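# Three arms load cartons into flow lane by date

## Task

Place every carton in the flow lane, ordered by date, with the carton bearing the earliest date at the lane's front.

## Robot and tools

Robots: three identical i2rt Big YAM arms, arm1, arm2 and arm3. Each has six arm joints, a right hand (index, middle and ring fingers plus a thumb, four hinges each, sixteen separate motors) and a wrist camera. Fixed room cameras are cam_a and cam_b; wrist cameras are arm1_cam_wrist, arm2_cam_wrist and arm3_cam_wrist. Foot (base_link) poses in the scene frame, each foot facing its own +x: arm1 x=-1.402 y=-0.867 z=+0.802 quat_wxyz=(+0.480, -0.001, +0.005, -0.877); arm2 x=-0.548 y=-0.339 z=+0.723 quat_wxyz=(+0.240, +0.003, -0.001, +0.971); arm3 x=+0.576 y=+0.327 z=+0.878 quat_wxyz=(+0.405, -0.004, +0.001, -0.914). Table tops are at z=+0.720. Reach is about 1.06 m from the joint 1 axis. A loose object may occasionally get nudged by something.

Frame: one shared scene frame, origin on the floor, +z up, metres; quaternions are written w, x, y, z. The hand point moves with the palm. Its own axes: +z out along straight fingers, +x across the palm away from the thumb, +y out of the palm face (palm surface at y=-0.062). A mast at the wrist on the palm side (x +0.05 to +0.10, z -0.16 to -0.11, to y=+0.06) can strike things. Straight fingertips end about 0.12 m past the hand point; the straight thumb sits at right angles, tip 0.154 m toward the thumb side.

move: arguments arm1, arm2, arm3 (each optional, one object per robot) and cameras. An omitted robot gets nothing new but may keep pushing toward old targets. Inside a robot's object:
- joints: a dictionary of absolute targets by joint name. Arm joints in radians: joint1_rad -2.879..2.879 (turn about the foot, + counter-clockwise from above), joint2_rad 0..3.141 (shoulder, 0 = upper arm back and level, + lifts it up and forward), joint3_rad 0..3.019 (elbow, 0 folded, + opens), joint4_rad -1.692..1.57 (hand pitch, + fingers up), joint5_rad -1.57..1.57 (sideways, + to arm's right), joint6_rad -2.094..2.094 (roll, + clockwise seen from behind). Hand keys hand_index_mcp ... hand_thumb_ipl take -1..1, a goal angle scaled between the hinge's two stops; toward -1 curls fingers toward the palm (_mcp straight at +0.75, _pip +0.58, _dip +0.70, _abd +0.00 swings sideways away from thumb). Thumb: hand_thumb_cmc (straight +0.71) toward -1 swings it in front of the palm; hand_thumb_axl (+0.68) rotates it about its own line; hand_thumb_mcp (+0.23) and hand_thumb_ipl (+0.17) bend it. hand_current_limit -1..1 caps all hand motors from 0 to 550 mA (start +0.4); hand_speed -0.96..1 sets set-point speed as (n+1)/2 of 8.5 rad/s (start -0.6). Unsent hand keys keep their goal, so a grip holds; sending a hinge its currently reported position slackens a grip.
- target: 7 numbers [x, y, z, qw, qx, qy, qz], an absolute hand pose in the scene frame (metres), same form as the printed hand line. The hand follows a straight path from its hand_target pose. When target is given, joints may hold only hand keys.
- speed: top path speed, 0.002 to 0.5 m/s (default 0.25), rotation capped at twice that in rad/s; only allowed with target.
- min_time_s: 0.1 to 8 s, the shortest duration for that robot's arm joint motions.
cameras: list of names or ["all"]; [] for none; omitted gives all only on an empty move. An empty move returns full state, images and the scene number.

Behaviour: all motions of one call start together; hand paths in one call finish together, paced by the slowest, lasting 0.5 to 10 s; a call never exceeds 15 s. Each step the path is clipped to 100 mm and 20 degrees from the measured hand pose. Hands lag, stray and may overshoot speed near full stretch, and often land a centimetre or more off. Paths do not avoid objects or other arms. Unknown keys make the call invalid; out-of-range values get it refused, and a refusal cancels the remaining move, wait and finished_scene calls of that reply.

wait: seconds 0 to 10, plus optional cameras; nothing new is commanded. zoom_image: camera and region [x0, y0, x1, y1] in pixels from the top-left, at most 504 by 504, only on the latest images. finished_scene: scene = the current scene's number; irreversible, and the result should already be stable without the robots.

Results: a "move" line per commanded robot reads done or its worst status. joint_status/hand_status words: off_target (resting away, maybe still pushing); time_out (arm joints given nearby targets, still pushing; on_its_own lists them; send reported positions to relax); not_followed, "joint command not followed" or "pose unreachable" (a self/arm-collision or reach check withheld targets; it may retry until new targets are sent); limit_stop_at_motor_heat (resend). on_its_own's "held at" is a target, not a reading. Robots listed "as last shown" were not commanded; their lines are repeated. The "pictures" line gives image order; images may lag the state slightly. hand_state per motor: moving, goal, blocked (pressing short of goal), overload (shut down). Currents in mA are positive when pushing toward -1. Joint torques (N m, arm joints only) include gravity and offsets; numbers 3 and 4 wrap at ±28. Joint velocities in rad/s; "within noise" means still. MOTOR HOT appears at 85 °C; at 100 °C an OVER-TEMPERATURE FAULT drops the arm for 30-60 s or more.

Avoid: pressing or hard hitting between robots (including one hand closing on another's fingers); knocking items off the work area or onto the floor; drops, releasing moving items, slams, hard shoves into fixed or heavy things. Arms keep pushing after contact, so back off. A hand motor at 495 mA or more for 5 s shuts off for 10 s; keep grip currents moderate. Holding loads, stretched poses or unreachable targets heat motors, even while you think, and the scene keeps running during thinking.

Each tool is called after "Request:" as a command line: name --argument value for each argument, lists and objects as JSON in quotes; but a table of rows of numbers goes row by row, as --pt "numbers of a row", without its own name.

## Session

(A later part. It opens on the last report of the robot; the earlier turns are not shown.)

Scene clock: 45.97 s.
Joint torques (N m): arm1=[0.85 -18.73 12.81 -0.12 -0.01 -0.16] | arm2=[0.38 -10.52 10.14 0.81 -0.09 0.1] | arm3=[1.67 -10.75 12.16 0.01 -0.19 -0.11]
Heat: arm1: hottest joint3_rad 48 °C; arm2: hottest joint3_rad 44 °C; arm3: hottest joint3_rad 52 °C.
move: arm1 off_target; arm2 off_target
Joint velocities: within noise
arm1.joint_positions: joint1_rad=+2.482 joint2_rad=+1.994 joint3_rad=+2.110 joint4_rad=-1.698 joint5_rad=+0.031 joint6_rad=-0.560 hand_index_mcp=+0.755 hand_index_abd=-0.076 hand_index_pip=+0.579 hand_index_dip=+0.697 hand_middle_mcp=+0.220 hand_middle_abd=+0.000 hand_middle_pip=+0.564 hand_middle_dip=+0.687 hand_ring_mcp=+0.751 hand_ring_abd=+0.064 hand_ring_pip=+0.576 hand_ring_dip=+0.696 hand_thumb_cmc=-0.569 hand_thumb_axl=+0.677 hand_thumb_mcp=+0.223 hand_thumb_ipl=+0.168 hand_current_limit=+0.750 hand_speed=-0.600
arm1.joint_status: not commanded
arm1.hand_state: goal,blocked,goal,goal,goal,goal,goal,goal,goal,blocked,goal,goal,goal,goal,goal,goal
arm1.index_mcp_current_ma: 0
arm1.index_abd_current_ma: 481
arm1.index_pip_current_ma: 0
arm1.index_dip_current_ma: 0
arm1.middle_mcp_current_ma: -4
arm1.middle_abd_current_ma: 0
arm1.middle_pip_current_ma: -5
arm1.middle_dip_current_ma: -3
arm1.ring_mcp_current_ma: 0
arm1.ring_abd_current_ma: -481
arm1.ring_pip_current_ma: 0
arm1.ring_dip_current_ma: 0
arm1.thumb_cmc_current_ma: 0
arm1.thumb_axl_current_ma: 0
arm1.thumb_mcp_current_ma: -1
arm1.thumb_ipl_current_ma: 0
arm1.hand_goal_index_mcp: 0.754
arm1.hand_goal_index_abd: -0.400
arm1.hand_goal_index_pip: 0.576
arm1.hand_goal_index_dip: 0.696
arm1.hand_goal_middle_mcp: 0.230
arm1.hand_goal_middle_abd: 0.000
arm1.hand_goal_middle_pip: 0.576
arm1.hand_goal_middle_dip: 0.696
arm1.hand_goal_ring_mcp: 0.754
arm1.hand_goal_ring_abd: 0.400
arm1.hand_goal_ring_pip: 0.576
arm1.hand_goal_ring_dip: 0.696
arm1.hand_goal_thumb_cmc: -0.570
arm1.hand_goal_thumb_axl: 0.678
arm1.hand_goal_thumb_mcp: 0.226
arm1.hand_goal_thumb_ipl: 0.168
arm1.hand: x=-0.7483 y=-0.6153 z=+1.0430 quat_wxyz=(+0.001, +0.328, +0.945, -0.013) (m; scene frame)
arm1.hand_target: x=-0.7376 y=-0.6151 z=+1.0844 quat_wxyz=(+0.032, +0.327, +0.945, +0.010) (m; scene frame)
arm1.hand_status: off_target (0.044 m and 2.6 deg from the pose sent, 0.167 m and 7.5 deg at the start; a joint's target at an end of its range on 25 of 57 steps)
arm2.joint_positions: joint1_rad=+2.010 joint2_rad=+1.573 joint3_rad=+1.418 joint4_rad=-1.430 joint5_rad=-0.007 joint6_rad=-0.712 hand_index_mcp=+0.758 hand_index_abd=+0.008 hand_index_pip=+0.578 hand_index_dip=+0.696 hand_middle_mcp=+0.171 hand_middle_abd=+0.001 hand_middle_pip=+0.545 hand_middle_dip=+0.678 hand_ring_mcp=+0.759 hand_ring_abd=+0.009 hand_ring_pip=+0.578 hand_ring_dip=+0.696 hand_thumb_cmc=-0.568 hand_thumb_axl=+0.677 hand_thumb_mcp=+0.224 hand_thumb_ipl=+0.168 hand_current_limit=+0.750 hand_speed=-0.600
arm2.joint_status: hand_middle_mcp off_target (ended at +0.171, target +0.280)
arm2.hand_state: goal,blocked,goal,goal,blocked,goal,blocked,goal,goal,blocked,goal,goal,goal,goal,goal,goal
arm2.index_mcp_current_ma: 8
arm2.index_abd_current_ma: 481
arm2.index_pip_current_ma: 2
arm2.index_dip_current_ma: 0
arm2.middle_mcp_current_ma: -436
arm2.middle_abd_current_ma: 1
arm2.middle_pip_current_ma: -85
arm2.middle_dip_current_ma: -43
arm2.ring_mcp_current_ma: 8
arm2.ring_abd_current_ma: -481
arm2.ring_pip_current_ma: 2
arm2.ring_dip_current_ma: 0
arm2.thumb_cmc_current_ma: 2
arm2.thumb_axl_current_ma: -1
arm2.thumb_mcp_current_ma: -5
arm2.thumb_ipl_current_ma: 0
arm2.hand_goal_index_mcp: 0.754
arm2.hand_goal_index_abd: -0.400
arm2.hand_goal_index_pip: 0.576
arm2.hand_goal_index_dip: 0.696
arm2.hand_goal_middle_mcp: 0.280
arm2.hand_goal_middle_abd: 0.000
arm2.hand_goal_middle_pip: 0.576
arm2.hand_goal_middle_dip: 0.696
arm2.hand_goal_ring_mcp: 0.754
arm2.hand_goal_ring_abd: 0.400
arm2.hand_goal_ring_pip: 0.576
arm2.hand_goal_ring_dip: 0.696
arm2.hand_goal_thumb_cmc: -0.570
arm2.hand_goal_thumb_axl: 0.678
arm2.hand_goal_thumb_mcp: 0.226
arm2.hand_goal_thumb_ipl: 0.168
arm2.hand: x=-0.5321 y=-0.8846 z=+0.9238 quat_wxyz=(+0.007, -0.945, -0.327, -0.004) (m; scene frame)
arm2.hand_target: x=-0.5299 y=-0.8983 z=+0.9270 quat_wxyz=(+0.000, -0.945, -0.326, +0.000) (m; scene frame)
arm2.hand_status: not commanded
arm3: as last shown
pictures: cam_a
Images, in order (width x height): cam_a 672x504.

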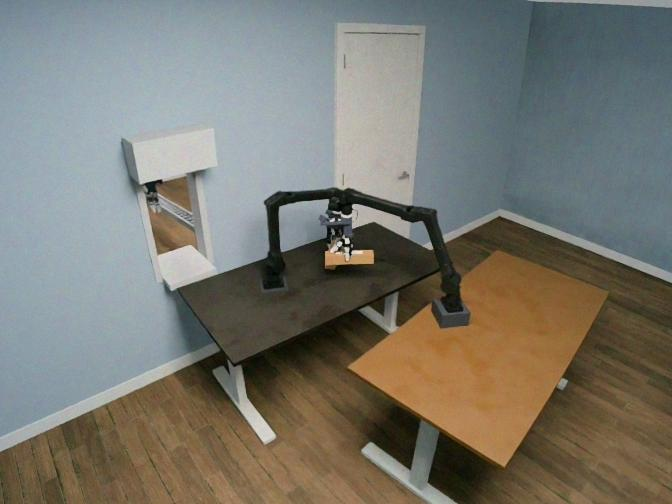

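Request:
move --arm1 '{"target":[-0.735,-0.614,0.878,0.02,0.3264,0.9452,0],"speed":0.12}' --arm2 '{"target":[-0.530,-0.895,1.06,0,-0.9455,-0.3256,0],"speed":0.1,"joints":{"hand_middle_mcp":0.24}}' --cameras '["cam_a","cam_b"]'

Request:
zoom_image --camera "cam_a" --region '[300, 180, 420, 300]'

Request:
zoom_image --camera "cam_b" --region '[440, 100, 640, 300]'

Scene clock: 48.63 s.
Joint torques (N m): arm1=[0.56 -17.26 6.2 1.39 0.06 -0.16] | arm2=[-0.09 -13.8 11.86 0.12 -0.27 0.05] | arm3=[1.67 -10.81 12.15 0.02 -0.2 -0.12]
Heat: arm1: hottest joint3_rad 48 °C; arm2: hottest joint3_rad 45 °C; arm3: hottest joint3_rad 52 °C.
move: arm1 off_target; arm2 off_target
Joint velocities: within noise
arm1.joint_positions: joint1_rad=+2.481 joint2_rad=+2.033 joint3_rad=+1.764 joint4_rad=-1.265 joint5_rad=+0.032 joint6_rad=-0.565 hand_index_mcp=+0.762 hand_index_abd=-0.076 hand_index_pip=+0.582 hand_index_dip=+0.698 hand_middle_mcp=+0.225 hand_middle_abd=-0.001 hand_middle_pip=+0.568 hand_middle_dip=+0.690 hand_ring_mcp=+0.759 hand_ring_abd=+0.064 hand_ring_pip=+0.579 hand_ring_dip=+0.696 hand_thumb_cmc=-0.569 hand_thumb_axl=+0.677 hand_thumb_mcp=+0.222 hand_thumb_ipl=+0.168 hand_current_limit=+0.750 hand_speed=-0.600
arm1.joint_status: not commanded
arm1.hand_state: goal,blocked,goal,goal,goal,goal,goal,goal,goal,blocked,goal,goal,goal,goal,goal,goal
arm1.index_mcp_current_ma: 3
arm1.index_abd_current_ma: 481
arm1.index_pip_current_ma: 1
arm1.index_dip_current_ma: 0
arm1.middle_mcp_current_ma: -1
arm1.middle_abd_current_ma: 0
arm1.middle_pip_current_ma: -2
arm1.middle_dip_current_ma: -1
arm1.ring_mcp_current_ma: 1
arm1.ring_abd_current_ma: -481
arm1.ring_pip_current_ma: 0
arm1.ring_dip_current_ma: 0
arm1.thumb_cmc_current_ma: 0
arm1.thumb_axl_current_ma: 0
arm1.thumb_mcp_current_ma: -1
arm1.thumb_ipl_current_ma: 0
arm1.hand_goal_index_mcp: 0.754
arm1.hand_goal_index_abd: -0.400
arm1.hand_goal_index_pip: 0.576
arm1.hand_goal_index_dip: 0.696
arm1.hand_goal_middle_mcp: 0.230
arm1.hand_goal_middle_abd: 0.000
arm1.hand_goal_middle_pip: 0.576
arm1.hand_goal_middle_dip: 0.696
arm1.hand_goal_ring_mcp: 0.754
arm1.hand_goal_ring_abd: 0.400
arm1.hand_goal_ring_pip: 0.576
arm1.hand_goal_ring_dip: 0.696
arm1.hand_goal_thumb_cmc: -0.570
arm1.hand_goal_thumb_axl: 0.678
arm1.hand_goal_thumb_mcp: 0.226
arm1.hand_goal_thumb_ipl: 0.168
arm1.hand: x=-0.7369 y=-0.6103 z=+0.8925 quat_wxyz=(+0.020, +0.327, +0.945, +0.002) (m; scene frame)
arm1.hand_target: x=-0.7353 y=-0.6140 z=+0.8782 quat_wxyz=(+0.020, +0.326, +0.945, +0.000) (m; scene frame)
arm1.hand_status: off_target (0.015 m and 0.2 deg from the pose sent, 0.166 m and 2.6 deg at the start)
arm2.joint_positions: joint1_rad=+2.010 joint2_rad=+1.573 joint3_rad=+1.685 joint4_rad=-1.690 joint5_rad=-0.006 joint6_rad=-0.712 hand_index_mcp=+0.754 hand_index_abd=-0.059 hand_index_pip=+0.577 hand_index_dip=+0.696 hand_middle_mcp=+0.239 hand_middle_abd=+0.001 hand_middle_pip=+0.572 hand_middle_dip=+0.691 hand_ring_mcp=+0.754 hand_ring_abd=+0.072 hand_ring_pip=+0.578 hand_ring_dip=+0.696 hand_thumb_cmc=-0.568 hand_thumb_axl=+0.677 hand_thumb_mcp=+0.224 hand_thumb_ipl=+0.168 hand_current_limit=+0.750 hand_speed=-0.600
arm2.joint_status: all done
arm2.hand_state: goal,blocked,goal,goal,goal,goal,goal,goal,goal,blocked,goal,goal,goal,goal,goal,goal
arm2.index_mcp_current_ma: 0
arm2.index_abd_current_ma: 481
arm2.index_pip_current_ma: 2
arm2.index_dip_current_ma: 0
arm2.middle_mcp_current_ma: -1
arm2.middle_abd_current_ma: 1
arm2.middle_pip_current_ma: -6
arm2.middle_dip_current_ma: -8
arm2.ring_mcp_current_ma: 0
arm2.ring_abd_current_ma: -481
arm2.ring_pip_current_ma: 2
arm2.ring_dip_current_ma: 0
arm2.thumb_cmc_current_ma: 2
arm2.thumb_axl_current_ma: -1
arm2.thumb_mcp_current_ma: -5
arm2.thumb_ipl_current_ma: 0
arm2.hand_goal_index_mcp: 0.754
arm2.hand_goal_index_abd: -0.400
arm2.hand_goal_index_pip: 0.576
arm2.hand_goal_index_dip: 0.696
arm2.hand_goal_middle_mcp: 0.240
arm2.hand_goal_middle_abd: 0.000
arm2.hand_goal_middle_pip: 0.576
arm2.hand_goal_middle_dip: 0.696
arm2.hand_goal_ring_mcp: 0.754
arm2.hand_goal_ring_abd: 0.400
arm2.hand_goal_ring_pip: 0.576
arm2.hand_goal_ring_dip: 0.696
arm2.hand_goal_thumb_cmc: -0.570
arm2.hand_goal_thumb_axl: 0.678
arm2.hand_goal_thumb_mcp: 0.226
arm2.hand_goal_thumb_ipl: 0.168
arm2.on_its_own: hand_index_abd moved -0.067 toward your old target -0.400; hand_ring_abd moved +0.063 toward your old target +0.400
arm2.hand: x=-0.5320 y=-0.8888 z=+1.0259 quat_wxyz=(+0.004, -0.945, -0.327, -0.002) (m; scene frame)
arm2.hand_target: x=-0.5300 y=-0.8935 z=+1.0592 quat_wxyz=(-0.025, -0.945, -0.325, +0.007) (m; scene frame)
arm2.hand_status: off_target (0.035 m and 0.5 deg from the pose sent, 0.137 m and 0.9 deg at the start; a joint's target at an end of its range on 27 of 70 steps)
arm3: as last shown
pictures: cam_a, cam_b
Images, in order (width x height): cam_a 672x504, cam_b 672x504.

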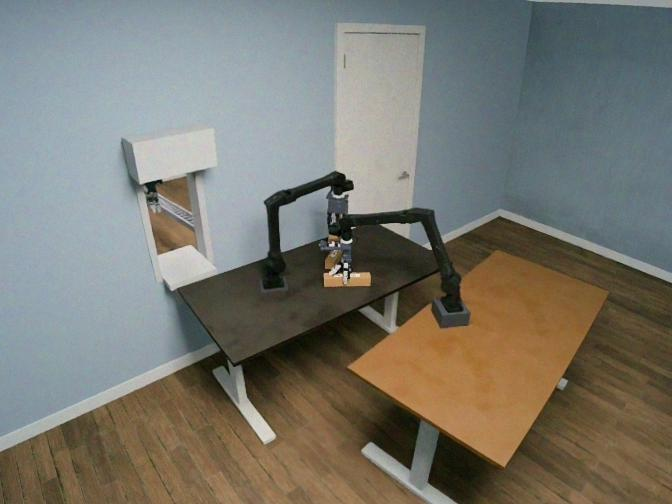

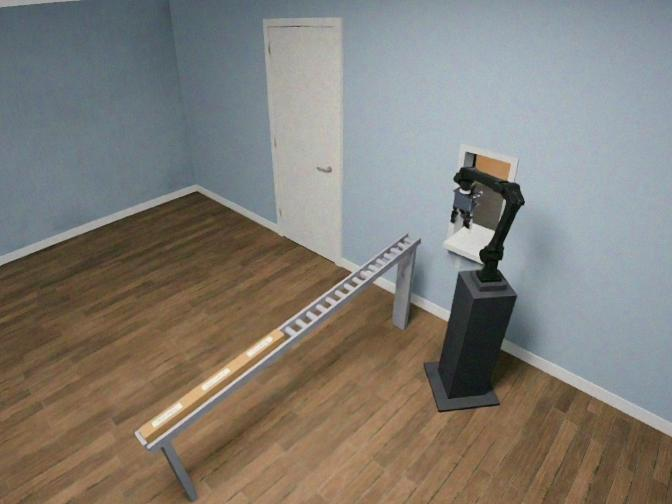

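Scaled by 4.200 from the camera's 672x504 image, which has a finer 960x720 frame.

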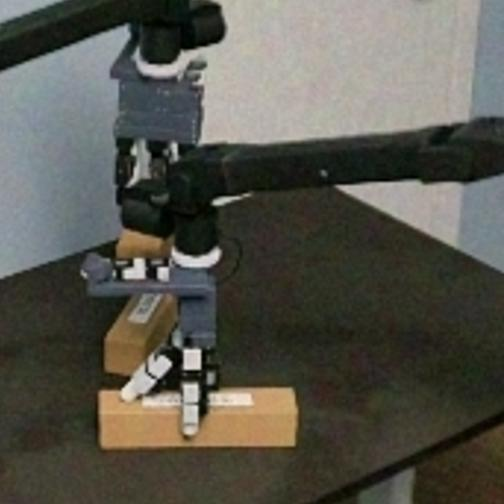

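Scaled by 2.520 from the camera's 672x504 image, which has a finer 960x720 frame.

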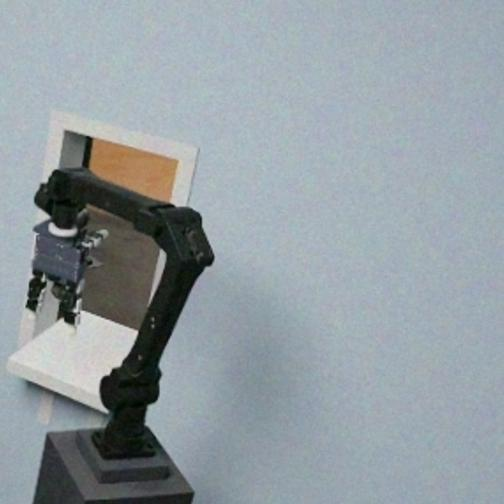

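Request:
move --arm1 '{"joints":{"hand_index_abd":0.1,"hand_ring_abd":-0.1,"hand_middle_mcp":0.1}}'

Request:
move --arm1 '{"target":[-0.74,-0.612,1.03,0.02,0.3264,0.9452,0],"speed":0.15}'

Request:
move --arm1 '{"joints":{"joint1_rad":1.6,"joint2_rad":1.4,"joint3_rad":1.5,"joint4_rad":-1.5},"min_time_s":3}' --cameras '["cam_a","arm1_cam_wrist"]'

Request:
zoom_image --camera "cam_a" --region '[300, 180, 420, 300]'

Scene clock: 49.97 s.
Joint torques (N m): arm1=[0.73 -16.85 6.12 0.92 0.01 -0.12] | arm2=[0.21 -13.33 11.85 0.03 -0.31 0.05] | arm3=[1.55 -10.7 12.15 0.01 -0.19 -0.12]
Heat: arm1: hottest joint3_rad 48 °C; arm2: hottest joint3_rad 45 °C; arm3: hottest joint3_rad 53 °C.
move: arm1 off_target
Joint velocities: within noise
arm1.joint_positions: joint1_rad=+2.478 joint2_rad=+2.032 joint3_rad=+1.763 joint4_rad=-1.250 joint5_rad=+0.032 joint6_rad=-0.565 hand_index_mcp=+0.755 hand_index_abd=+0.096 hand_index_pip=+0.579 hand_index_dip=+0.698 hand_middle_mcp=+0.114 hand_middle_abd=-0.001 hand_middle_pip=+0.575 hand_middle_dip=+0.694 hand_ring_mcp=+0.761 hand_ring_abd=-0.052 hand_ring_pip=+0.580 hand_ring_dip=+0.696 hand_thumb_cmc=-0.569 hand_thumb_axl=+0.677 hand_thumb_mcp=+0.222 hand_thumb_ipl=+0.168 hand_current_limit=+0.750 hand_speed=-0.600
arm1.joint_status: hand_ring_abd off_target (ended at -0.052, target -0.100); the others done
arm1.hand_state: goal,goal,goal,goal,goal,goal,goal,goal,goal,blocked,goal,goal,goal,goal,goal,goal
arm1.index_mcp_current_ma: 0
arm1.index_abd_current_ma: 0
arm1.index_pip_current_ma: 0
arm1.index_dip_current_ma: 0
arm1.middle_mcp_current_ma: 6
arm1.middle_abd_current_ma: 0
arm1.middle_pip_current_ma: 0
arm1.middle_dip_current_ma: 0
arm1.ring_mcp_current_ma: 2
arm1.ring_abd_current_ma: 41
arm1.ring_pip_current_ma: 1
arm1.ring_dip_current_ma: 0
arm1.thumb_cmc_current_ma: 0
arm1.thumb_axl_current_ma: 0
arm1.thumb_mcp_current_ma: -1
arm1.thumb_ipl_current_ma: 0
arm1.hand_goal_index_mcp: 0.754
arm1.hand_goal_index_abd: 0.100
arm1.hand_goal_index_pip: 0.576
arm1.hand_goal_index_dip: 0.696
arm1.hand_goal_middle_mcp: 0.100
arm1.hand_goal_middle_abd: 0.000
arm1.hand_goal_middle_pip: 0.576
arm1.hand_goal_middle_dip: 0.696
arm1.hand_goal_ring_mcp: 0.754
arm1.hand_goal_ring_abd: -0.100
arm1.hand_goal_ring_pip: 0.576
arm1.hand_goal_ring_dip: 0.696
arm1.hand_goal_thumb_cmc: -0.570
arm1.hand_goal_thumb_axl: 0.678
arm1.hand_goal_thumb_mcp: 0.226
arm1.hand_goal_thumb_ipl: 0.168
arm1.hand: x=-0.7332 y=-0.6111 z=+0.8940 quat_wxyz=(+0.026, +0.328, +0.944, +0.006) (m; scene frame)
arm1.hand_target: x=-0.7354 y=-0.6141 z=+0.8781 quat_wxyz=(+0.020, +0.326, +0.945, +0.000) (m; scene frame)
arm1.hand_status: not commanded
arm2.joint_positions: joint1_rad=+2.010 joint2_rad=+1.573 joint3_rad=+1.685 joint4_rad=-1.690 joint5_rad=-0.006 joint6_rad=-0.712 hand_index_mcp=+0.754 hand_index_abd=-0.059 hand_index_pip=+0.577 hand_index_dip=+0.696 hand_middle_mcp=+0.239 hand_middle_abd=+0.001 hand_middle_pip=+0.572 hand_middle_dip=+0.691 hand_ring_mcp=+0.754 hand_ring_abd=+0.072 hand_ring_pip=+0.578 hand_ring_dip=+0.696 hand_thumb_cmc=-0.568 hand_thumb_axl=+0.677 hand_thumb_mcp=+0.224 hand_thumb_ipl=+0.168 hand_current_limit=+0.750 hand_speed=-0.600
arm2.joint_status: not commanded
arm2.hand_state: goal,blocked,goal,goal,goal,goal,goal,goal,goal,blocked,goal,goal,goal,goal,goal,goal
arm2.index_mcp_current_ma: 0
arm2.index_abd_current_ma: 481
arm2.index_pip_current_ma: 2
arm2.index_dip_current_ma: 0
arm2.middle_mcp_current_ma: -1
arm2.middle_abd_current_ma: 1
arm2.middle_pip_current_ma: -6
arm2.middle_dip_current_ma: -8
arm2.ring_mcp_current_ma: 0
arm2.ring_abd_current_ma: -481
arm2.ring_pip_current_ma: 2
arm2.ring_dip_current_ma: 0
arm2.thumb_cmc_current_ma: 2
arm2.thumb_axl_current_ma: -1
arm2.thumb_mcp_current_ma: -5
arm2.thumb_ipl_current_ma: 0
arm2.hand_goal_index_mcp: 0.754
arm2.hand_goal_index_abd: -0.400
arm2.hand_goal_index_pip: 0.576
arm2.hand_goal_index_dip: 0.696
arm2.hand_goal_middle_mcp: 0.240
arm2.hand_goal_middle_abd: 0.000
arm2.hand_goal_middle_pip: 0.576
arm2.hand_goal_middle_dip: 0.696
arm2.hand_goal_ring_mcp: 0.754
arm2.hand_goal_ring_abd: 0.400
arm2.hand_goal_ring_pip: 0.576
arm2.hand_goal_ring_dip: 0.696
arm2.hand_goal_thumb_cmc: -0.570
arm2.hand_goal_thumb_axl: 0.678
arm2.hand_goal_thumb_mcp: 0.226
arm2.hand_goal_thumb_ipl: 0.168
arm2.hand: x=-0.5320 y=-0.8888 z=+1.0259 quat_wxyz=(+0.004, -0.945, -0.327, -0.002) (m; scene frame)
arm2.hand_target: x=-0.5300 y=-0.8935 z=+1.0592 quat_wxyz=(-0.025, -0.945, -0.325, +0.007) (m; scene frame)
arm2.hand_status: not commanded
arm3: as last shown
pictures: none

Scene clock: 51.83 s.
Joint torques (N m): arm1=[1.96 -17.67 11.44 -0.12 -0.08 -0.02] | arm2=[-0.09 -13.8 11.88 0.06 -0.31 0.06] | arm3=[1.73 -10.81 12.14 0.01 -0.2 -0.11]
Heat: arm1: hottest joint3_rad 48 °C; arm2: hottest joint3_rad 46 °C; arm3: hottest joint3_rad 53 °C.
move: arm1 off_target
Joint velocities: within noise
arm1.joint_positions: joint1_rad=+2.478 joint2_rad=+1.981 joint3_rad=+1.979 joint4_rad=-1.590 joint5_rad=+0.035 joint6_rad=-0.565 hand_index_mcp=+0.753 hand_index_abd=+0.103 hand_index_pip=+0.578 hand_index_dip=+0.698 hand_middle_mcp=+0.112 hand_middle_abd=-0.001 hand_middle_pip=+0.575 hand_middle_dip=+0.694 hand_ring_mcp=+0.752 hand_ring_abd=-0.095 hand_ring_pip=+0.577 hand_ring_dip=+0.696 hand_thumb_cmc=-0.569 hand_thumb_axl=+0.677 hand_thumb_mcp=+0.222 hand_thumb_ipl=+0.168 hand_current_limit=+0.750 hand_speed=-0.600
arm1.joint_status: not commanded
arm1.hand_state: goal,goal,goal,goal,goal,goal,goal,goal,goal,goal,goal,goal,goal,goal,goal,goal
arm1.index_mcp_current_ma: 0
arm1.index_abd_current_ma: 0
arm1.index_pip_current_ma: 0
arm1.index_dip_current_ma: 0
arm1.middle_mcp_current_ma: 5
arm1.middle_abd_current_ma: 0
arm1.middle_pip_current_ma: 0
arm1.middle_dip_current_ma: 0
arm1.ring_mcp_current_ma: 0
arm1.ring_abd_current_ma: 1
arm1.ring_pip_current_ma: 0
arm1.ring_dip_current_ma: 0
arm1.thumb_cmc_current_ma: 0
arm1.thumb_axl_current_ma: 0
arm1.thumb_mcp_current_ma: -1
arm1.thumb_ipl_current_ma: 0
arm1.hand_goal_index_mcp: 0.754
arm1.hand_goal_index_abd: 0.100
arm1.hand_goal_index_pip: 0.576
arm1.hand_goal_index_dip: 0.696
arm1.hand_goal_middle_mcp: 0.100
arm1.hand_goal_middle_abd: 0.000
arm1.hand_goal_middle_pip: 0.576
arm1.hand_goal_middle_dip: 0.696
arm1.hand_goal_ring_mcp: 0.754
arm1.hand_goal_ring_abd: -0.100
arm1.hand_goal_ring_pip: 0.576
arm1.hand_goal_ring_dip: 0.696
arm1.hand_goal_thumb_cmc: -0.570
arm1.hand_goal_thumb_axl: 0.678
arm1.hand_goal_thumb_mcp: 0.226
arm1.hand_goal_thumb_ipl: 0.168
arm1.on_its_own: hand_ring_abd moved -0.043 to your old target -0.100
arm1.hand: x=-0.7515 y=-0.6190 z=+0.9997 quat_wxyz=(-0.002, +0.327, +0.945, -0.017) (m; scene frame)
arm1.hand_target: x=-0.7415 y=-0.6125 z=+1.0301 quat_wxyz=(+0.020, +0.326, +0.945, +0.000) (m; scene frame)
arm1.hand_status: off_target (0.033 m and 3.2 deg from the pose sent, 0.136 m and 1.0 deg at the start)
arm2, arm3: as last shown
pictures: none

Scene clock: 55.30 s.
Joint torques (N m): arm1=[0.15 -11.75 7.71 1.14 -0.03 -0.08] | arm2=[0.03 -13.22 11.86 0.29 -0.29 0.04] | arm3=[1.67 -10.75 12.16 -0.02 -0.19 -0.11]
Heat: arm1: hottest joint3_rad 48 °C; arm2: hottest joint3_rad 47 °C; arm3: hottest joint3_rad 53 °C.
move: arm1 done
Joint velocities: within noise
arm1.joint_positions: joint1_rad=+1.602 joint2_rad=+1.414 joint3_rad=+1.504 joint4_rad=-1.511 joint5_rad=+0.034 joint6_rad=-0.565 hand_index_mcp=+0.753 hand_index_abd=+0.102 hand_index_pip=+0.578 hand_index_dip=+0.698 hand_middle_mcp=+0.112 hand_middle_abd=-0.001 hand_middle_pip=+0.575 hand_middle_dip=+0.694 hand_ring_mcp=+0.752 hand_ring_abd=-0.096 hand_ring_pip=+0.577 hand_ring_dip=+0.696 hand_thumb_cmc=-0.569 hand_thumb_axl=+0.677 hand_thumb_mcp=+0.222 hand_thumb_ipl=+0.168 hand_current_limit=+0.750 hand_speed=-0.600
arm1.joint_status: all done
arm1.hand_state: goal,goal,goal,goal,goal,goal,goal,goal,goal,goal,goal,goal,goal,goal,goal,goal
arm1.index_mcp_current_ma: 0
arm1.index_abd_current_ma: 0
arm1.index_pip_current_ma: 0
arm1.index_dip_current_ma: 0
arm1.middle_mcp_current_ma: 5
arm1.middle_abd_current_ma: 0
arm1.middle_pip_current_ma: 0
arm1.middle_dip_current_ma: 0
arm1.ring_mcp_current_ma: 0
arm1.ring_abd_current_ma: 0
arm1.ring_pip_current_ma: 0
arm1.ring_dip_current_ma: 0
arm1.thumb_cmc_current_ma: 0
arm1.thumb_axl_current_ma: 0
arm1.thumb_mcp_current_ma: -1
arm1.thumb_ipl_current_ma: 0
arm1.hand_goal_index_mcp: 0.754
arm1.hand_goal_index_abd: 0.100
arm1.hand_goal_index_pip: 0.576
arm1.hand_goal_index_dip: 0.696
arm1.hand_goal_middle_mcp: 0.100
arm1.hand_goal_middle_abd: 0.000
arm1.hand_goal_middle_pip: 0.576
arm1.hand_goal_middle_dip: 0.696
arm1.hand_goal_ring_mcp: 0.754
arm1.hand_goal_ring_abd: -0.100
arm1.hand_goal_ring_pip: 0.576
arm1.hand_goal_ring_dip: 0.696
arm1.hand_goal_thumb_cmc: -0.570
arm1.hand_goal_thumb_axl: 0.678
arm1.hand_goal_thumb_mcp: 0.226
arm1.hand_goal_thumb_ipl: 0.168
arm1.hand: x=-0.9345 y=-1.1238 z=+1.1132 quat_wxyz=(+0.071, +0.696, +0.714, +0.001) (m; scene frame)
arm1.hand_target: x=-0.9359 y=-1.1249 z=+1.1201 quat_wxyz=(+0.082, +0.697, +0.712, +0.004) (m; scene frame)
arm1.hand_status: not commanded
arm2, arm3: as last shown
pictures: arm1_cam_wrist, cam_a
Images, in order (width x height): arm1_cam_wrist 672x504, cam_a 672x504.

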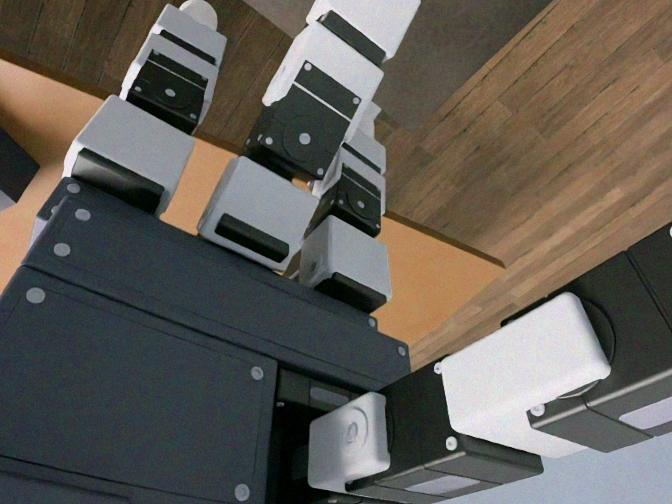

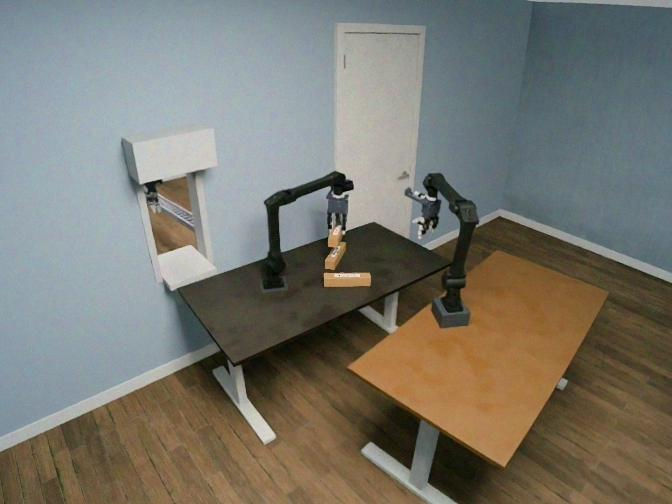

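Scaled by 4.200 from the camera's 672x504 image, which has a finer 960x720 frame.

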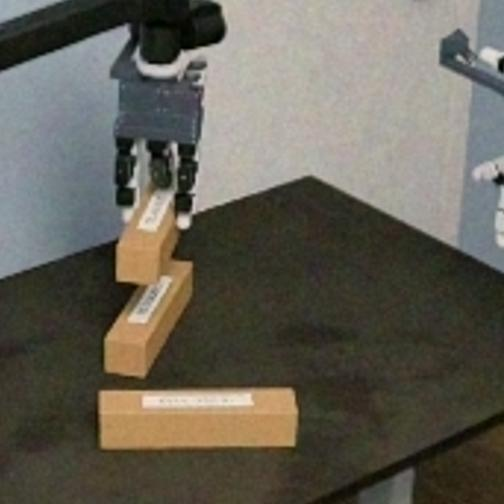

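Request:
zoom_image --camera "cam_a" --region '[322, 238, 352, 272]'

Request:
move --arm2 '{"joints":{"joint1_rad":-0.28},"min_time_s":5}' --cameras '["cam_a"]'

Request:
zoom_image --camera "cam_a" --region '[200, 180, 420, 400]'

Scaled by 14.824 from the camera's 672x504 image, which has a finer 960x720 frame.

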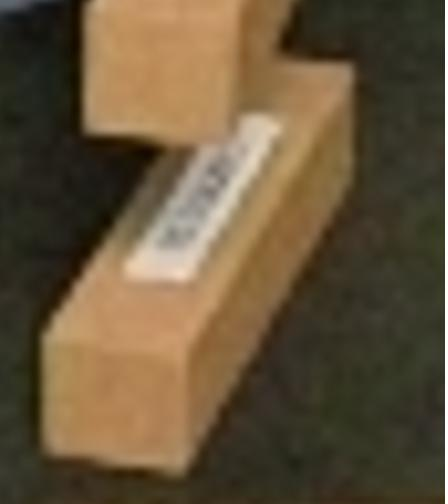

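Scene clock: 61.37 s.
Joint torques (N m): arm1=[1.14 -10.64 7.57 0.92 -0.05 -0.04] | arm2=[0.91 -13.57 11.84 0.14 -0.2 0.06] | arm3=[1.67 -10.75 12.12 -0.01 -0.19 -0.13]
Heat: arm1: hottest joint3_rad 47 °C; arm2: hottest joint3_rad 48 °C; arm3: hottest joint3_rad 54 °C.
move: arm2 done
Joint velocities: within noise
arm1, arm3: as last shown
arm2.joint_positions: joint1_rad=-0.283 joint2_rad=+1.573 joint3_rad=+1.685 joint4_rad=-1.690 joint5_rad=-0.008 joint6_rad=-0.712 hand_index_mcp=+0.754 hand_index_abd=-0.059 hand_index_pip=+0.577 hand_index_dip=+0.696 hand_middle_mcp=+0.241 hand_middle_abd=+0.001 hand_middle_pip=+0.573 hand_middle_dip=+0.692 hand_ring_mcp=+0.754 hand_ring_abd=+0.072 hand_ring_pip=+0.578 hand_ring_dip=+0.696 hand_thumb_cmc=-0.569 hand_thumb_axl=+0.677 hand_thumb_mcp=+0.224 hand_thumb_ipl=+0.168 hand_current_limit=+0.750 hand_speed=-0.600
arm2.joint_status: all done
arm2.hand_state: goal,blocked,goal,goal,goal,goal,goal,goal,goal,blocked,goal,goal,goal,goal,goal,goal
arm2.index_mcp_current_ma: 0
arm2.index_abd_current_ma: 481
arm2.index_pip_current_ma: 2
arm2.index_dip_current_ma: 0
arm2.middle_mcp_current_ma: 1
arm2.middle_abd_current_ma: 1
arm2.middle_pip_current_ma: -4
arm2.middle_dip_current_ma: -7
arm2.ring_mcp_current_ma: 0
arm2.ring_abd_current_ma: -481
arm2.ring_pip_current_ma: 2
arm2.ring_dip_current_ma: 0
arm2.thumb_cmc_current_ma: 2
arm2.thumb_axl_current_ma: -1
arm2.thumb_mcp_current_ma: -5
arm2.thumb_ipl_current_ma: 0
arm2.hand_goal_index_mcp: 0.754
arm2.hand_goal_index_abd: -0.400
arm2.hand_goal_index_pip: 0.576
arm2.hand_goal_index_dip: 0.696
arm2.hand_goal_middle_mcp: 0.240
arm2.hand_goal_middle_abd: 0.000
arm2.hand_goal_middle_pip: 0.576
arm2.hand_goal_middle_dip: 0.696
arm2.hand_goal_ring_mcp: 0.754
arm2.hand_goal_ring_abd: 0.400
arm2.hand_goal_ring_pip: 0.576
arm2.hand_goal_ring_dip: 0.696
arm2.hand_goal_thumb_cmc: -0.570
arm2.hand_goal_thumb_axl: 0.678
arm2.hand_goal_thumb_mcp: 0.226
arm2.hand_goal_thumb_ipl: 0.168
arm2.hand: x=-0.9676 y=+0.0121 z=+1.0305 quat_wxyz=(-0.005, -0.687, +0.726, -0.001) (m; scene frame)
arm2.hand_target: x=-0.9715 y=+0.0144 z=+1.0637 quat_wxyz=(-0.007, -0.685, +0.728, +0.029) (m; scene frame)
arm2.hand_status: not commanded
pictures: cam_a
Images, in order (width x height): cam_a 672x504.

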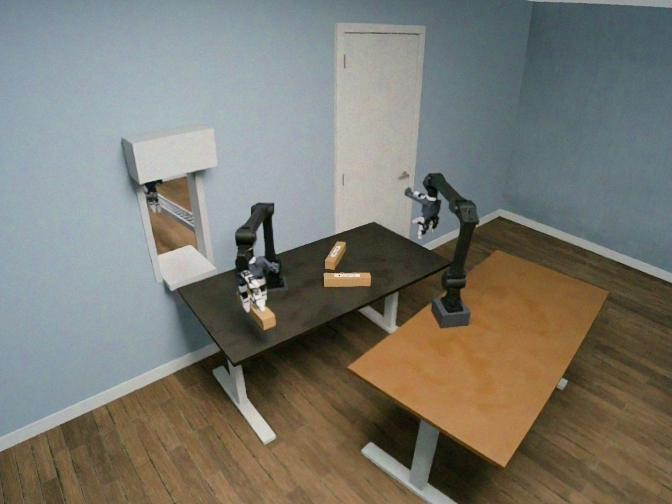

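Scaled by 2.291 from the camera's 672x504 image, which has a finer 960x720 frame.

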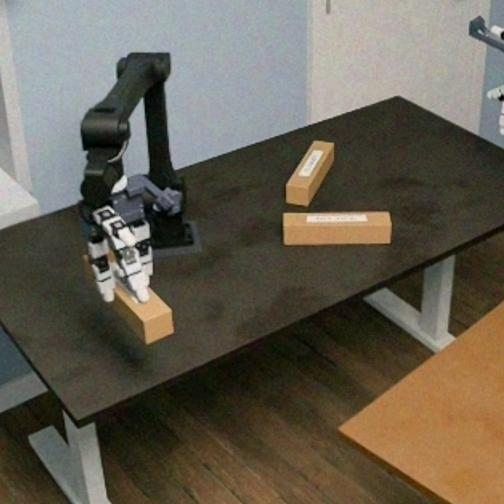

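Request:
move --arm2 '{"joints":{"joint1_rad":-0.04,"joint6_rad":1.047},"min_time_s":2.5}'

Request:
move --arm2 '{"target":[-0.8545,-0.073,0.94,0,0,1,0],"speed":0.15}' --cameras '["cam_a"]'

Request:
zoom_image --camera "cam_a" --region '[200, 180, 420, 400]'

Scene clock: 67.23 s.
Joint torques (N m): arm1=[0.26 -11.4 7.56 0.95 -0.08 -0.03] | arm2=[0.5 -13.22 11.77 0.06 0.11 0.09] | arm3=[1.73 -10.64 12.16 0.03 -0.19 -0.12]
Heat: arm1: hottest joint3_rad 47 °C; arm2: hottest joint3_rad 49 °C; arm3: hottest joint3_rad 55 °C.
move: arm2 done
Joint velocities: within noise
arm1, arm3: as last shown
arm2.joint_positions: joint1_rad=-0.046 joint2_rad=+1.573 joint3_rad=+1.685 joint4_rad=-1.690 joint5_rad=-0.008 joint6_rad=+1.034 hand_index_mcp=+0.754 hand_index_abd=-0.059 hand_index_pip=+0.577 hand_index_dip=+0.696 hand_middle_mcp=+0.241 hand_middle_abd=+0.001 hand_middle_pip=+0.573 hand_middle_dip=+0.692 hand_ring_mcp=+0.754 hand_ring_abd=+0.072 hand_ring_pip=+0.578 hand_ring_dip=+0.696 hand_thumb_cmc=-0.569 hand_thumb_axl=+0.677 hand_thumb_mcp=+0.224 hand_thumb_ipl=+0.168 hand_current_limit=+0.750 hand_speed=-0.600
arm2.joint_status: all done
arm2.hand_state: goal,blocked,goal,goal,goal,goal,goal,goal,goal,blocked,goal,goal,goal,goal,goal,goal
arm2.index_mcp_current_ma: 0
arm2.index_abd_current_ma: 481
arm2.index_pip_current_ma: 2
arm2.index_dip_current_ma: 0
arm2.middle_mcp_current_ma: 1
arm2.middle_abd_current_ma: 1
arm2.middle_pip_current_ma: -4
arm2.middle_dip_current_ma: -7
arm2.ring_mcp_current_ma: 0
arm2.ring_abd_current_ma: -481
arm2.ring_pip_current_ma: 2
arm2.ring_dip_current_ma: 0
arm2.thumb_cmc_current_ma: 2
arm2.thumb_axl_current_ma: -1
arm2.thumb_mcp_current_ma: -5
arm2.thumb_ipl_current_ma: 0
arm2.hand_goal_index_mcp: 0.754
arm2.hand_goal_index_abd: -0.400
arm2.hand_goal_index_pip: 0.576
arm2.hand_goal_index_dip: 0.696
arm2.hand_goal_middle_mcp: 0.240
arm2.hand_goal_middle_abd: 0.000
arm2.hand_goal_middle_pip: 0.576
arm2.hand_goal_middle_dip: 0.696
arm2.hand_goal_ring_mcp: 0.754
arm2.hand_goal_ring_abd: 0.400
arm2.hand_goal_ring_pip: 0.576
arm2.hand_goal_ring_dip: 0.696
arm2.hand_goal_thumb_cmc: -0.570
arm2.hand_goal_thumb_axl: 0.678
arm2.hand_goal_thumb_mcp: 0.226
arm2.hand_goal_thumb_ipl: 0.168
arm2.hand: x=-0.9285 y=-0.0185 z=+1.0296 quat_wxyz=(-0.002, -0.003, +1.000, -0.004) (m; scene frame)
arm2.hand_target: x=-0.9333 y=-0.0190 z=+1.0593 quat_wxyz=(-0.028, +0.000, +1.000, +0.011) (m; scene frame)
arm2.hand_status: not commanded
pictures: none

Scene clock: 69.07 s.
Joint torques (N m): arm1=[0.44 -11.16 7.61 1.05 -0.03 -0.05] | arm2=[0.85 -11.16 8.1 0.9 0.36 0.11] | arm3=[1.67 -10.75 12.14 0.02 -0.2 -0.12]
Heat: arm1: hottest joint3_rad 47 °C; arm2: hottest joint3_rad 49 °C; arm3: hottest joint3_rad 55 °C.
move: arm2 off_target
Joint velocities: within noise
arm1: as last shown
arm2.joint_positions: joint1_rad=-0.025 joint2_rad=+1.364 joint3_rad=+1.191 joint4_rad=-1.449 joint5_rad=-0.004 joint6_rad=+1.057 hand_index_mcp=+0.754 hand_index_abd=-0.059 hand_index_pip=+0.577 hand_index_dip=+0.696 hand_middle_mcp=+0.241 hand_middle_abd=+0.001 hand_middle_pip=+0.573 hand_middle_dip=+0.692 hand_ring_mcp=+0.754 hand_ring_abd=+0.072 hand_ring_pip=+0.578 hand_ring_dip=+0.696 hand_thumb_cmc=-0.569 hand_thumb_axl=+0.677 hand_thumb_mcp=+0.224 hand_thumb_ipl=+0.168 hand_current_limit=+0.750 hand_speed=-0.600
arm2.joint_status: not commanded
arm2.hand_state: goal,blocked,goal,goal,goal,goal,goal,goal,goal,blocked,goal,goal,goal,goal,goal,goal
arm2.index_mcp_current_ma: 0
arm2.index_abd_current_ma: 481
arm2.index_pip_current_ma: 2
arm2.index_dip_current_ma: 0
arm2.middle_mcp_current_ma: 1
arm2.middle_abd_current_ma: 1
arm2.middle_pip_current_ma: -4
arm2.middle_dip_current_ma: -7
arm2.ring_mcp_current_ma: 0
arm2.ring_abd_current_ma: -481
arm2.ring_pip_current_ma: 2
arm2.ring_dip_current_ma: 0
arm2.thumb_cmc_current_ma: 2
arm2.thumb_axl_current_ma: -1
arm2.thumb_mcp_current_ma: -5
arm2.thumb_ipl_current_ma: 0
arm2.hand_goal_index_mcp: 0.754
arm2.hand_goal_index_abd: -0.400
arm2.hand_goal_index_pip: 0.576
arm2.hand_goal_index_dip: 0.696
arm2.hand_goal_middle_mcp: 0.240
arm2.hand_goal_middle_abd: 0.000
arm2.hand_goal_middle_pip: 0.576
arm2.hand_goal_middle_dip: 0.696
arm2.hand_goal_ring_mcp: 0.754
arm2.hand_goal_ring_abd: 0.400
arm2.hand_goal_ring_pip: 0.576
arm2.hand_goal_ring_dip: 0.696
arm2.hand_goal_thumb_cmc: -0.570
arm2.hand_goal_thumb_axl: 0.678
arm2.hand_goal_thumb_mcp: 0.226
arm2.hand_goal_thumb_ipl: 0.168
arm2.hand: x=-0.8510 y=-0.0722 z=+0.9263 quat_wxyz=(+0.019, -0.002, +1.000, -0.013) (m; scene frame)
arm2.hand_target: x=-0.8544 y=-0.0730 z=+0.9399 quat_wxyz=(+0.000, +0.000, +1.000, +0.000) (m; scene frame)
arm2.hand_status: off_target (0.014 m and 2.6 deg from the pose sent, 0.128 m and 0.6 deg at the start)
arm3.joint_positions: joint1_rad=+0.149 joint2_rad=+1.343 joint3_rad=+1.177 joint4_rad=-1.443 joint5_rad=-0.001 joint6_rad=+1.008 hand_index_mcp=+0.755 hand_index_abd=+0.100 hand_index_pip=+0.577 hand_index_dip=+0.696 hand_middle_mcp=+0.116 hand_middle_abd=+0.000 hand_middle_pip=+0.577 hand_middle_dip=+0.696 hand_ring_mcp=+0.755 hand_ring_abd=-0.097 hand_ring_pip=+0.577 hand_ring_dip=+0.696 hand_thumb_cmc=-0.568 hand_thumb_axl=+0.677 hand_thumb_mcp=+0.223 hand_thumb_ipl=+0.168 hand_current_limit=+0.750 hand_speed=-0.600
arm3.joint_status: not commanded
arm3.hand_state: goal,goal,goal,goal,goal,goal,goal,goal,goal,goal,goal,goal,goal,goal,goal,goal
arm3.index_mcp_current_ma: 1
arm3.index_abd_current_ma: 0
arm3.index_pip_current_ma: 1
arm3.index_dip_current_ma: 0
arm3.middle_mcp_current_ma: 32
arm3.middle_abd_current_ma: 0
arm3.middle_pip_current_ma: 1
arm3.middle_dip_current_ma: 0
arm3.ring_mcp_current_ma: 1
arm3.ring_abd_current_ma: 3
arm3.ring_pip_current_ma: 1
arm3.ring_dip_current_ma: 0
arm3.thumb_cmc_current_ma: 2
arm3.thumb_axl_current_ma: -1
arm3.thumb_mcp_current_ma: -5
arm3.thumb_ipl_current_ma: 0
arm3.hand_goal_index_mcp: 0.754
arm3.hand_goal_index_abd: 0.100
arm3.hand_goal_index_pip: 0.576
arm3.hand_goal_index_dip: 0.696
arm3.hand_goal_middle_mcp: 0.100
arm3.hand_goal_middle_abd: 0.000
arm3.hand_goal_middle_pip: 0.576
arm3.hand_goal_middle_dip: 0.696
arm3.hand_goal_ring_mcp: 0.754
arm3.hand_goal_ring_abd: -0.100
arm3.hand_goal_ring_pip: 0.576
arm3.hand_goal_ring_dip: 0.696
arm3.hand_goal_thumb_cmc: -0.570
arm3.hand_goal_thumb_axl: 0.678
arm3.hand_goal_thumb_mcp: 0.226
arm3.hand_goal_thumb_ipl: 0.168
arm3.hand: x=+0.2886 y=+0.0441 z=+1.0840 quat_wxyz=(-0.015, +0.698, -0.716, -0.005) (m; scene frame)
arm3.hand_target: x=+0.2854 y=+0.0291 z=+1.1000 quat_wxyz=(+0.000, +0.707, -0.707, +0.000) (m; scene frame)
arm3.hand_status: not commanded
pictures: cam_a
Images, in order (width x height): cam_a 672x504.

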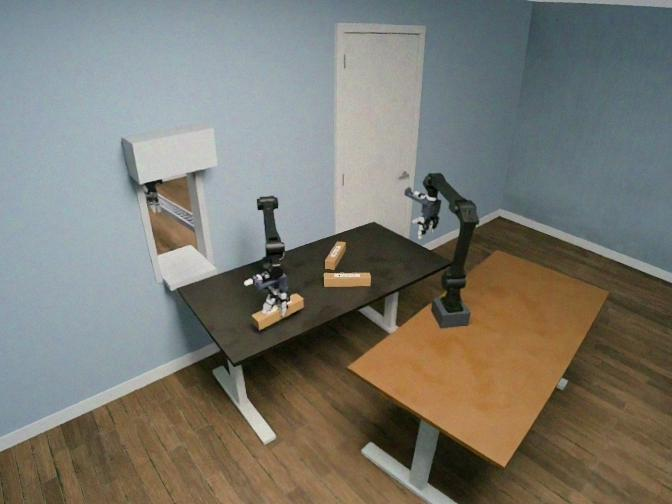

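Scaled by 2.291 from the camera's 672x504 image, which has a finer 960x720 frame.

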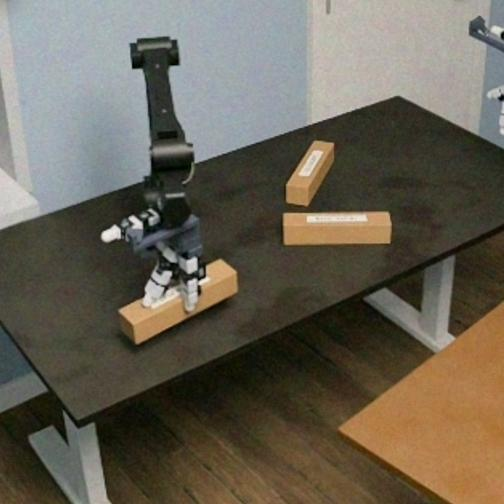

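Request:
move --arm2 '{"target":[-0.83,-0.08,0.90,0,0,1,0],"speed":0.12}'

Request:
move --arm2 '{"target":[-0.83,-0.08,0.866,0,0,1,0],"speed":0.1}' --cameras '["cam_a"]'

Request:
zoom_image --camera "cam_a" --region '[220, 240, 340, 360]'

Scene clock: 70.63 s.
Joint torques (N m): arm1=[0.56 -10.93 7.36 1.02 -0.08 -0.03] | arm2=[-0.85 -9.93 7.98 0.94 0.36 -0.02] | arm3=[1.73 -10.7 12.15 0.02 -0.2 -0.13]
Heat: arm1: hottest joint3_rad 47 °C; arm2: hottest joint3_rad 49 °C; arm3: hottest joint3_rad 55 °C.
move: arm2 off_target
Joint velocities: within noise
arm1, arm3: as last shown
arm2.joint_positions: joint1_rad=-0.025 joint2_rad=+1.316 joint3_rad=+1.043 joint4_rad=-1.347 joint5_rad=-0.004 joint6_rad=+1.057 hand_index_mcp=+0.754 hand_index_abd=-0.059 hand_index_pip=+0.577 hand_index_dip=+0.696 hand_middle_mcp=+0.241 hand_middle_abd=+0.001 hand_middle_pip=+0.573 hand_middle_dip=+0.692 hand_ring_mcp=+0.754 hand_ring_abd=+0.072 hand_ring_pip=+0.578 hand_ring_dip=+0.696 hand_thumb_cmc=-0.569 hand_thumb_axl=+0.677 hand_thumb_mcp=+0.224 hand_thumb_ipl=+0.168 hand_current_limit=+0.750 hand_speed=-0.600
arm2.joint_status: not commanded
arm2.hand_state: goal,blocked,goal,goal,goal,goal,goal,goal,goal,blocked,goal,goal,goal,goal,goal,goal
arm2.index_mcp_current_ma: 0
arm2.index_abd_current_ma: 481
arm2.index_pip_current_ma: 2
arm2.index_dip_current_ma: 0
arm2.middle_mcp_current_ma: 1
arm2.middle_abd_current_ma: 1
arm2.middle_pip_current_ma: -4
arm2.middle_dip_current_ma: -7
arm2.ring_mcp_current_ma: 0
arm2.ring_abd_current_ma: -481
arm2.ring_pip_current_ma: 2
arm2.ring_dip_current_ma: 0
arm2.thumb_cmc_current_ma: 2
arm2.thumb_axl_current_ma: -1
arm2.thumb_mcp_current_ma: -5
arm2.thumb_ipl_current_ma: 0
arm2.hand_goal_index_mcp: 0.754
arm2.hand_goal_index_abd: -0.400
arm2.hand_goal_index_pip: 0.576
arm2.hand_goal_index_dip: 0.696
arm2.hand_goal_middle_mcp: 0.240
arm2.hand_goal_middle_abd: 0.000
arm2.hand_goal_middle_pip: 0.576
arm2.hand_goal_middle_dip: 0.696
arm2.hand_goal_ring_mcp: 0.754
arm2.hand_goal_ring_abd: 0.400
arm2.hand_goal_ring_pip: 0.576
arm2.hand_goal_ring_dip: 0.696
arm2.hand_goal_thumb_cmc: -0.570
arm2.hand_goal_thumb_axl: 0.678
arm2.hand_goal_thumb_mcp: 0.226
arm2.hand_goal_thumb_ipl: 0.168
arm2.hand: x=-0.8279 y=-0.0850 z=+0.8876 quat_wxyz=(+0.018, -0.002, +1.000, -0.013) (m; scene frame)
arm2.hand_target: x=-0.8299 y=-0.0802 z=+0.8999 quat_wxyz=(+0.000, +0.000, +1.000, +0.000) (m; scene frame)
arm2.hand_status: off_target (0.013 m and 2.5 deg from the pose sent, 0.034 m and 2.6 deg at the start)
pictures: none

Scene clock: 71.60 s.
Joint torques (N m): arm1=[0.62 -10.87 7.68 0.85 -0.11 -0.08] | arm2=[-0.97 -7.47 6.26 1.73 0.11 -0.04] | arm3=[1.85 -10.7 12.15 0.01 -0.2 -0.12]
Heat: arm1: hottest joint3_rad 46 °C; arm2: hottest joint3_rad 49 °C; arm3: hottest joint3_rad 55 °C.
move: arm2 done
Joint velocities: within noise
arm1, arm3: as last shown
arm2.joint_positions: joint1_rad=-0.025 joint2_rad=+1.311 joint3_rad=+0.996 joint4_rad=-1.270 joint5_rad=+0.003 joint6_rad=+1.057 hand_index_mcp=+0.745 hand_index_abd=-0.059 hand_index_pip=+0.571 hand_index_dip=+0.695 hand_middle_mcp=+0.228 hand_middle_abd=+0.005 hand_middle_pip=+0.569 hand_middle_dip=+0.692 hand_ring_mcp=+0.745 hand_ring_abd=+0.072 hand_ring_pip=+0.570 hand_ring_dip=+0.695 hand_thumb_cmc=-0.569 hand_thumb_axl=+0.677 hand_thumb_mcp=+0.223 hand_thumb_ipl=+0.168 hand_current_limit=+0.750 hand_speed=-0.600
arm2.joint_status: not commanded
arm2.hand_state: goal,blocked,goal,goal,goal,goal,goal,goal,goal,blocked,goal,goal,goal,goal,goal,goal
arm2.index_mcp_current_ma: -20
arm2.index_abd_current_ma: 481
arm2.index_pip_current_ma: -9
arm2.index_dip_current_ma: -1
arm2.middle_mcp_current_ma: -26
arm2.middle_abd_current_ma: 7
arm2.middle_pip_current_ma: -13
arm2.middle_dip_current_ma: -7
arm2.ring_mcp_current_ma: -20
arm2.ring_abd_current_ma: -481
arm2.ring_pip_current_ma: -10
arm2.ring_dip_current_ma: -1
arm2.thumb_cmc_current_ma: 2
arm2.thumb_axl_current_ma: -1
arm2.thumb_mcp_current_ma: -5
arm2.thumb_ipl_current_ma: 0
arm2.hand_goal_index_mcp: 0.754
arm2.hand_goal_index_abd: -0.400
arm2.hand_goal_index_pip: 0.576
arm2.hand_goal_index_dip: 0.696
arm2.hand_goal_middle_mcp: 0.240
arm2.hand_goal_middle_abd: 0.000
arm2.hand_goal_middle_pip: 0.576
arm2.hand_goal_middle_dip: 0.696
arm2.hand_goal_ring_mcp: 0.754
arm2.hand_goal_ring_abd: 0.400
arm2.hand_goal_ring_pip: 0.576
arm2.hand_goal_ring_dip: 0.696
arm2.hand_goal_thumb_cmc: -0.570
arm2.hand_goal_thumb_axl: 0.678
arm2.hand_goal_thumb_mcp: 0.226
arm2.hand_goal_thumb_ipl: 0.168
arm2.hand: x=-0.8294 y=-0.0830 z=+0.8733 quat_wxyz=(+0.004, -0.002, +1.000, -0.001) (m; scene frame)
arm2.hand_target: x=-0.8299 y=-0.0801 z=+0.8662 quat_wxyz=(+0.000, +0.000, +1.000, +0.000) (m; scene frame)
arm2.hand_status: done (0.008 m and 0.6 deg from the pose sent, 0.022 m and 2.5 deg at the start)
pictures: cam_a
Images, in order (width x height): cam_a 672x504.

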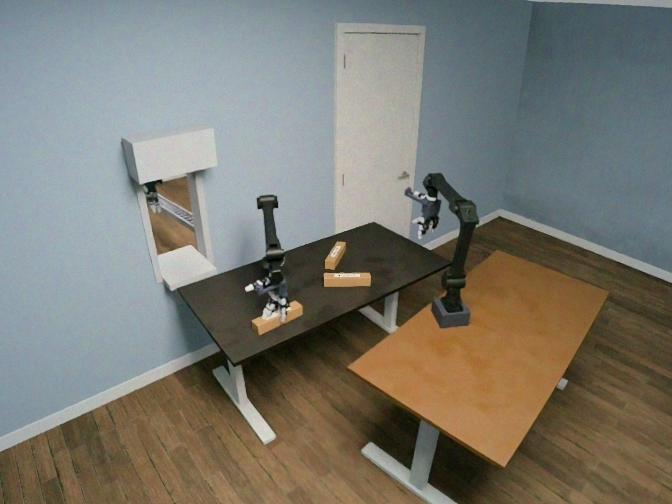

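Scaled by 4.200 from the camera's 672x504 image, which has a finer 960x720 frame.

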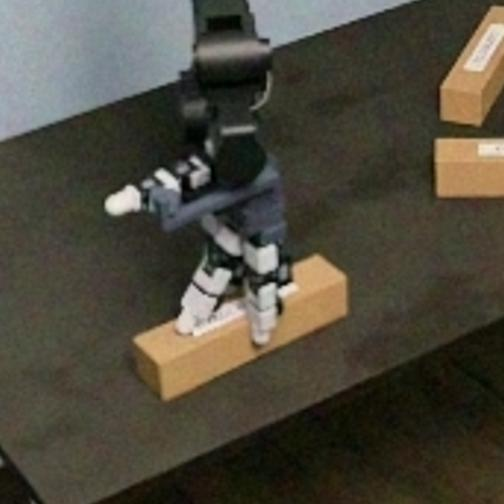

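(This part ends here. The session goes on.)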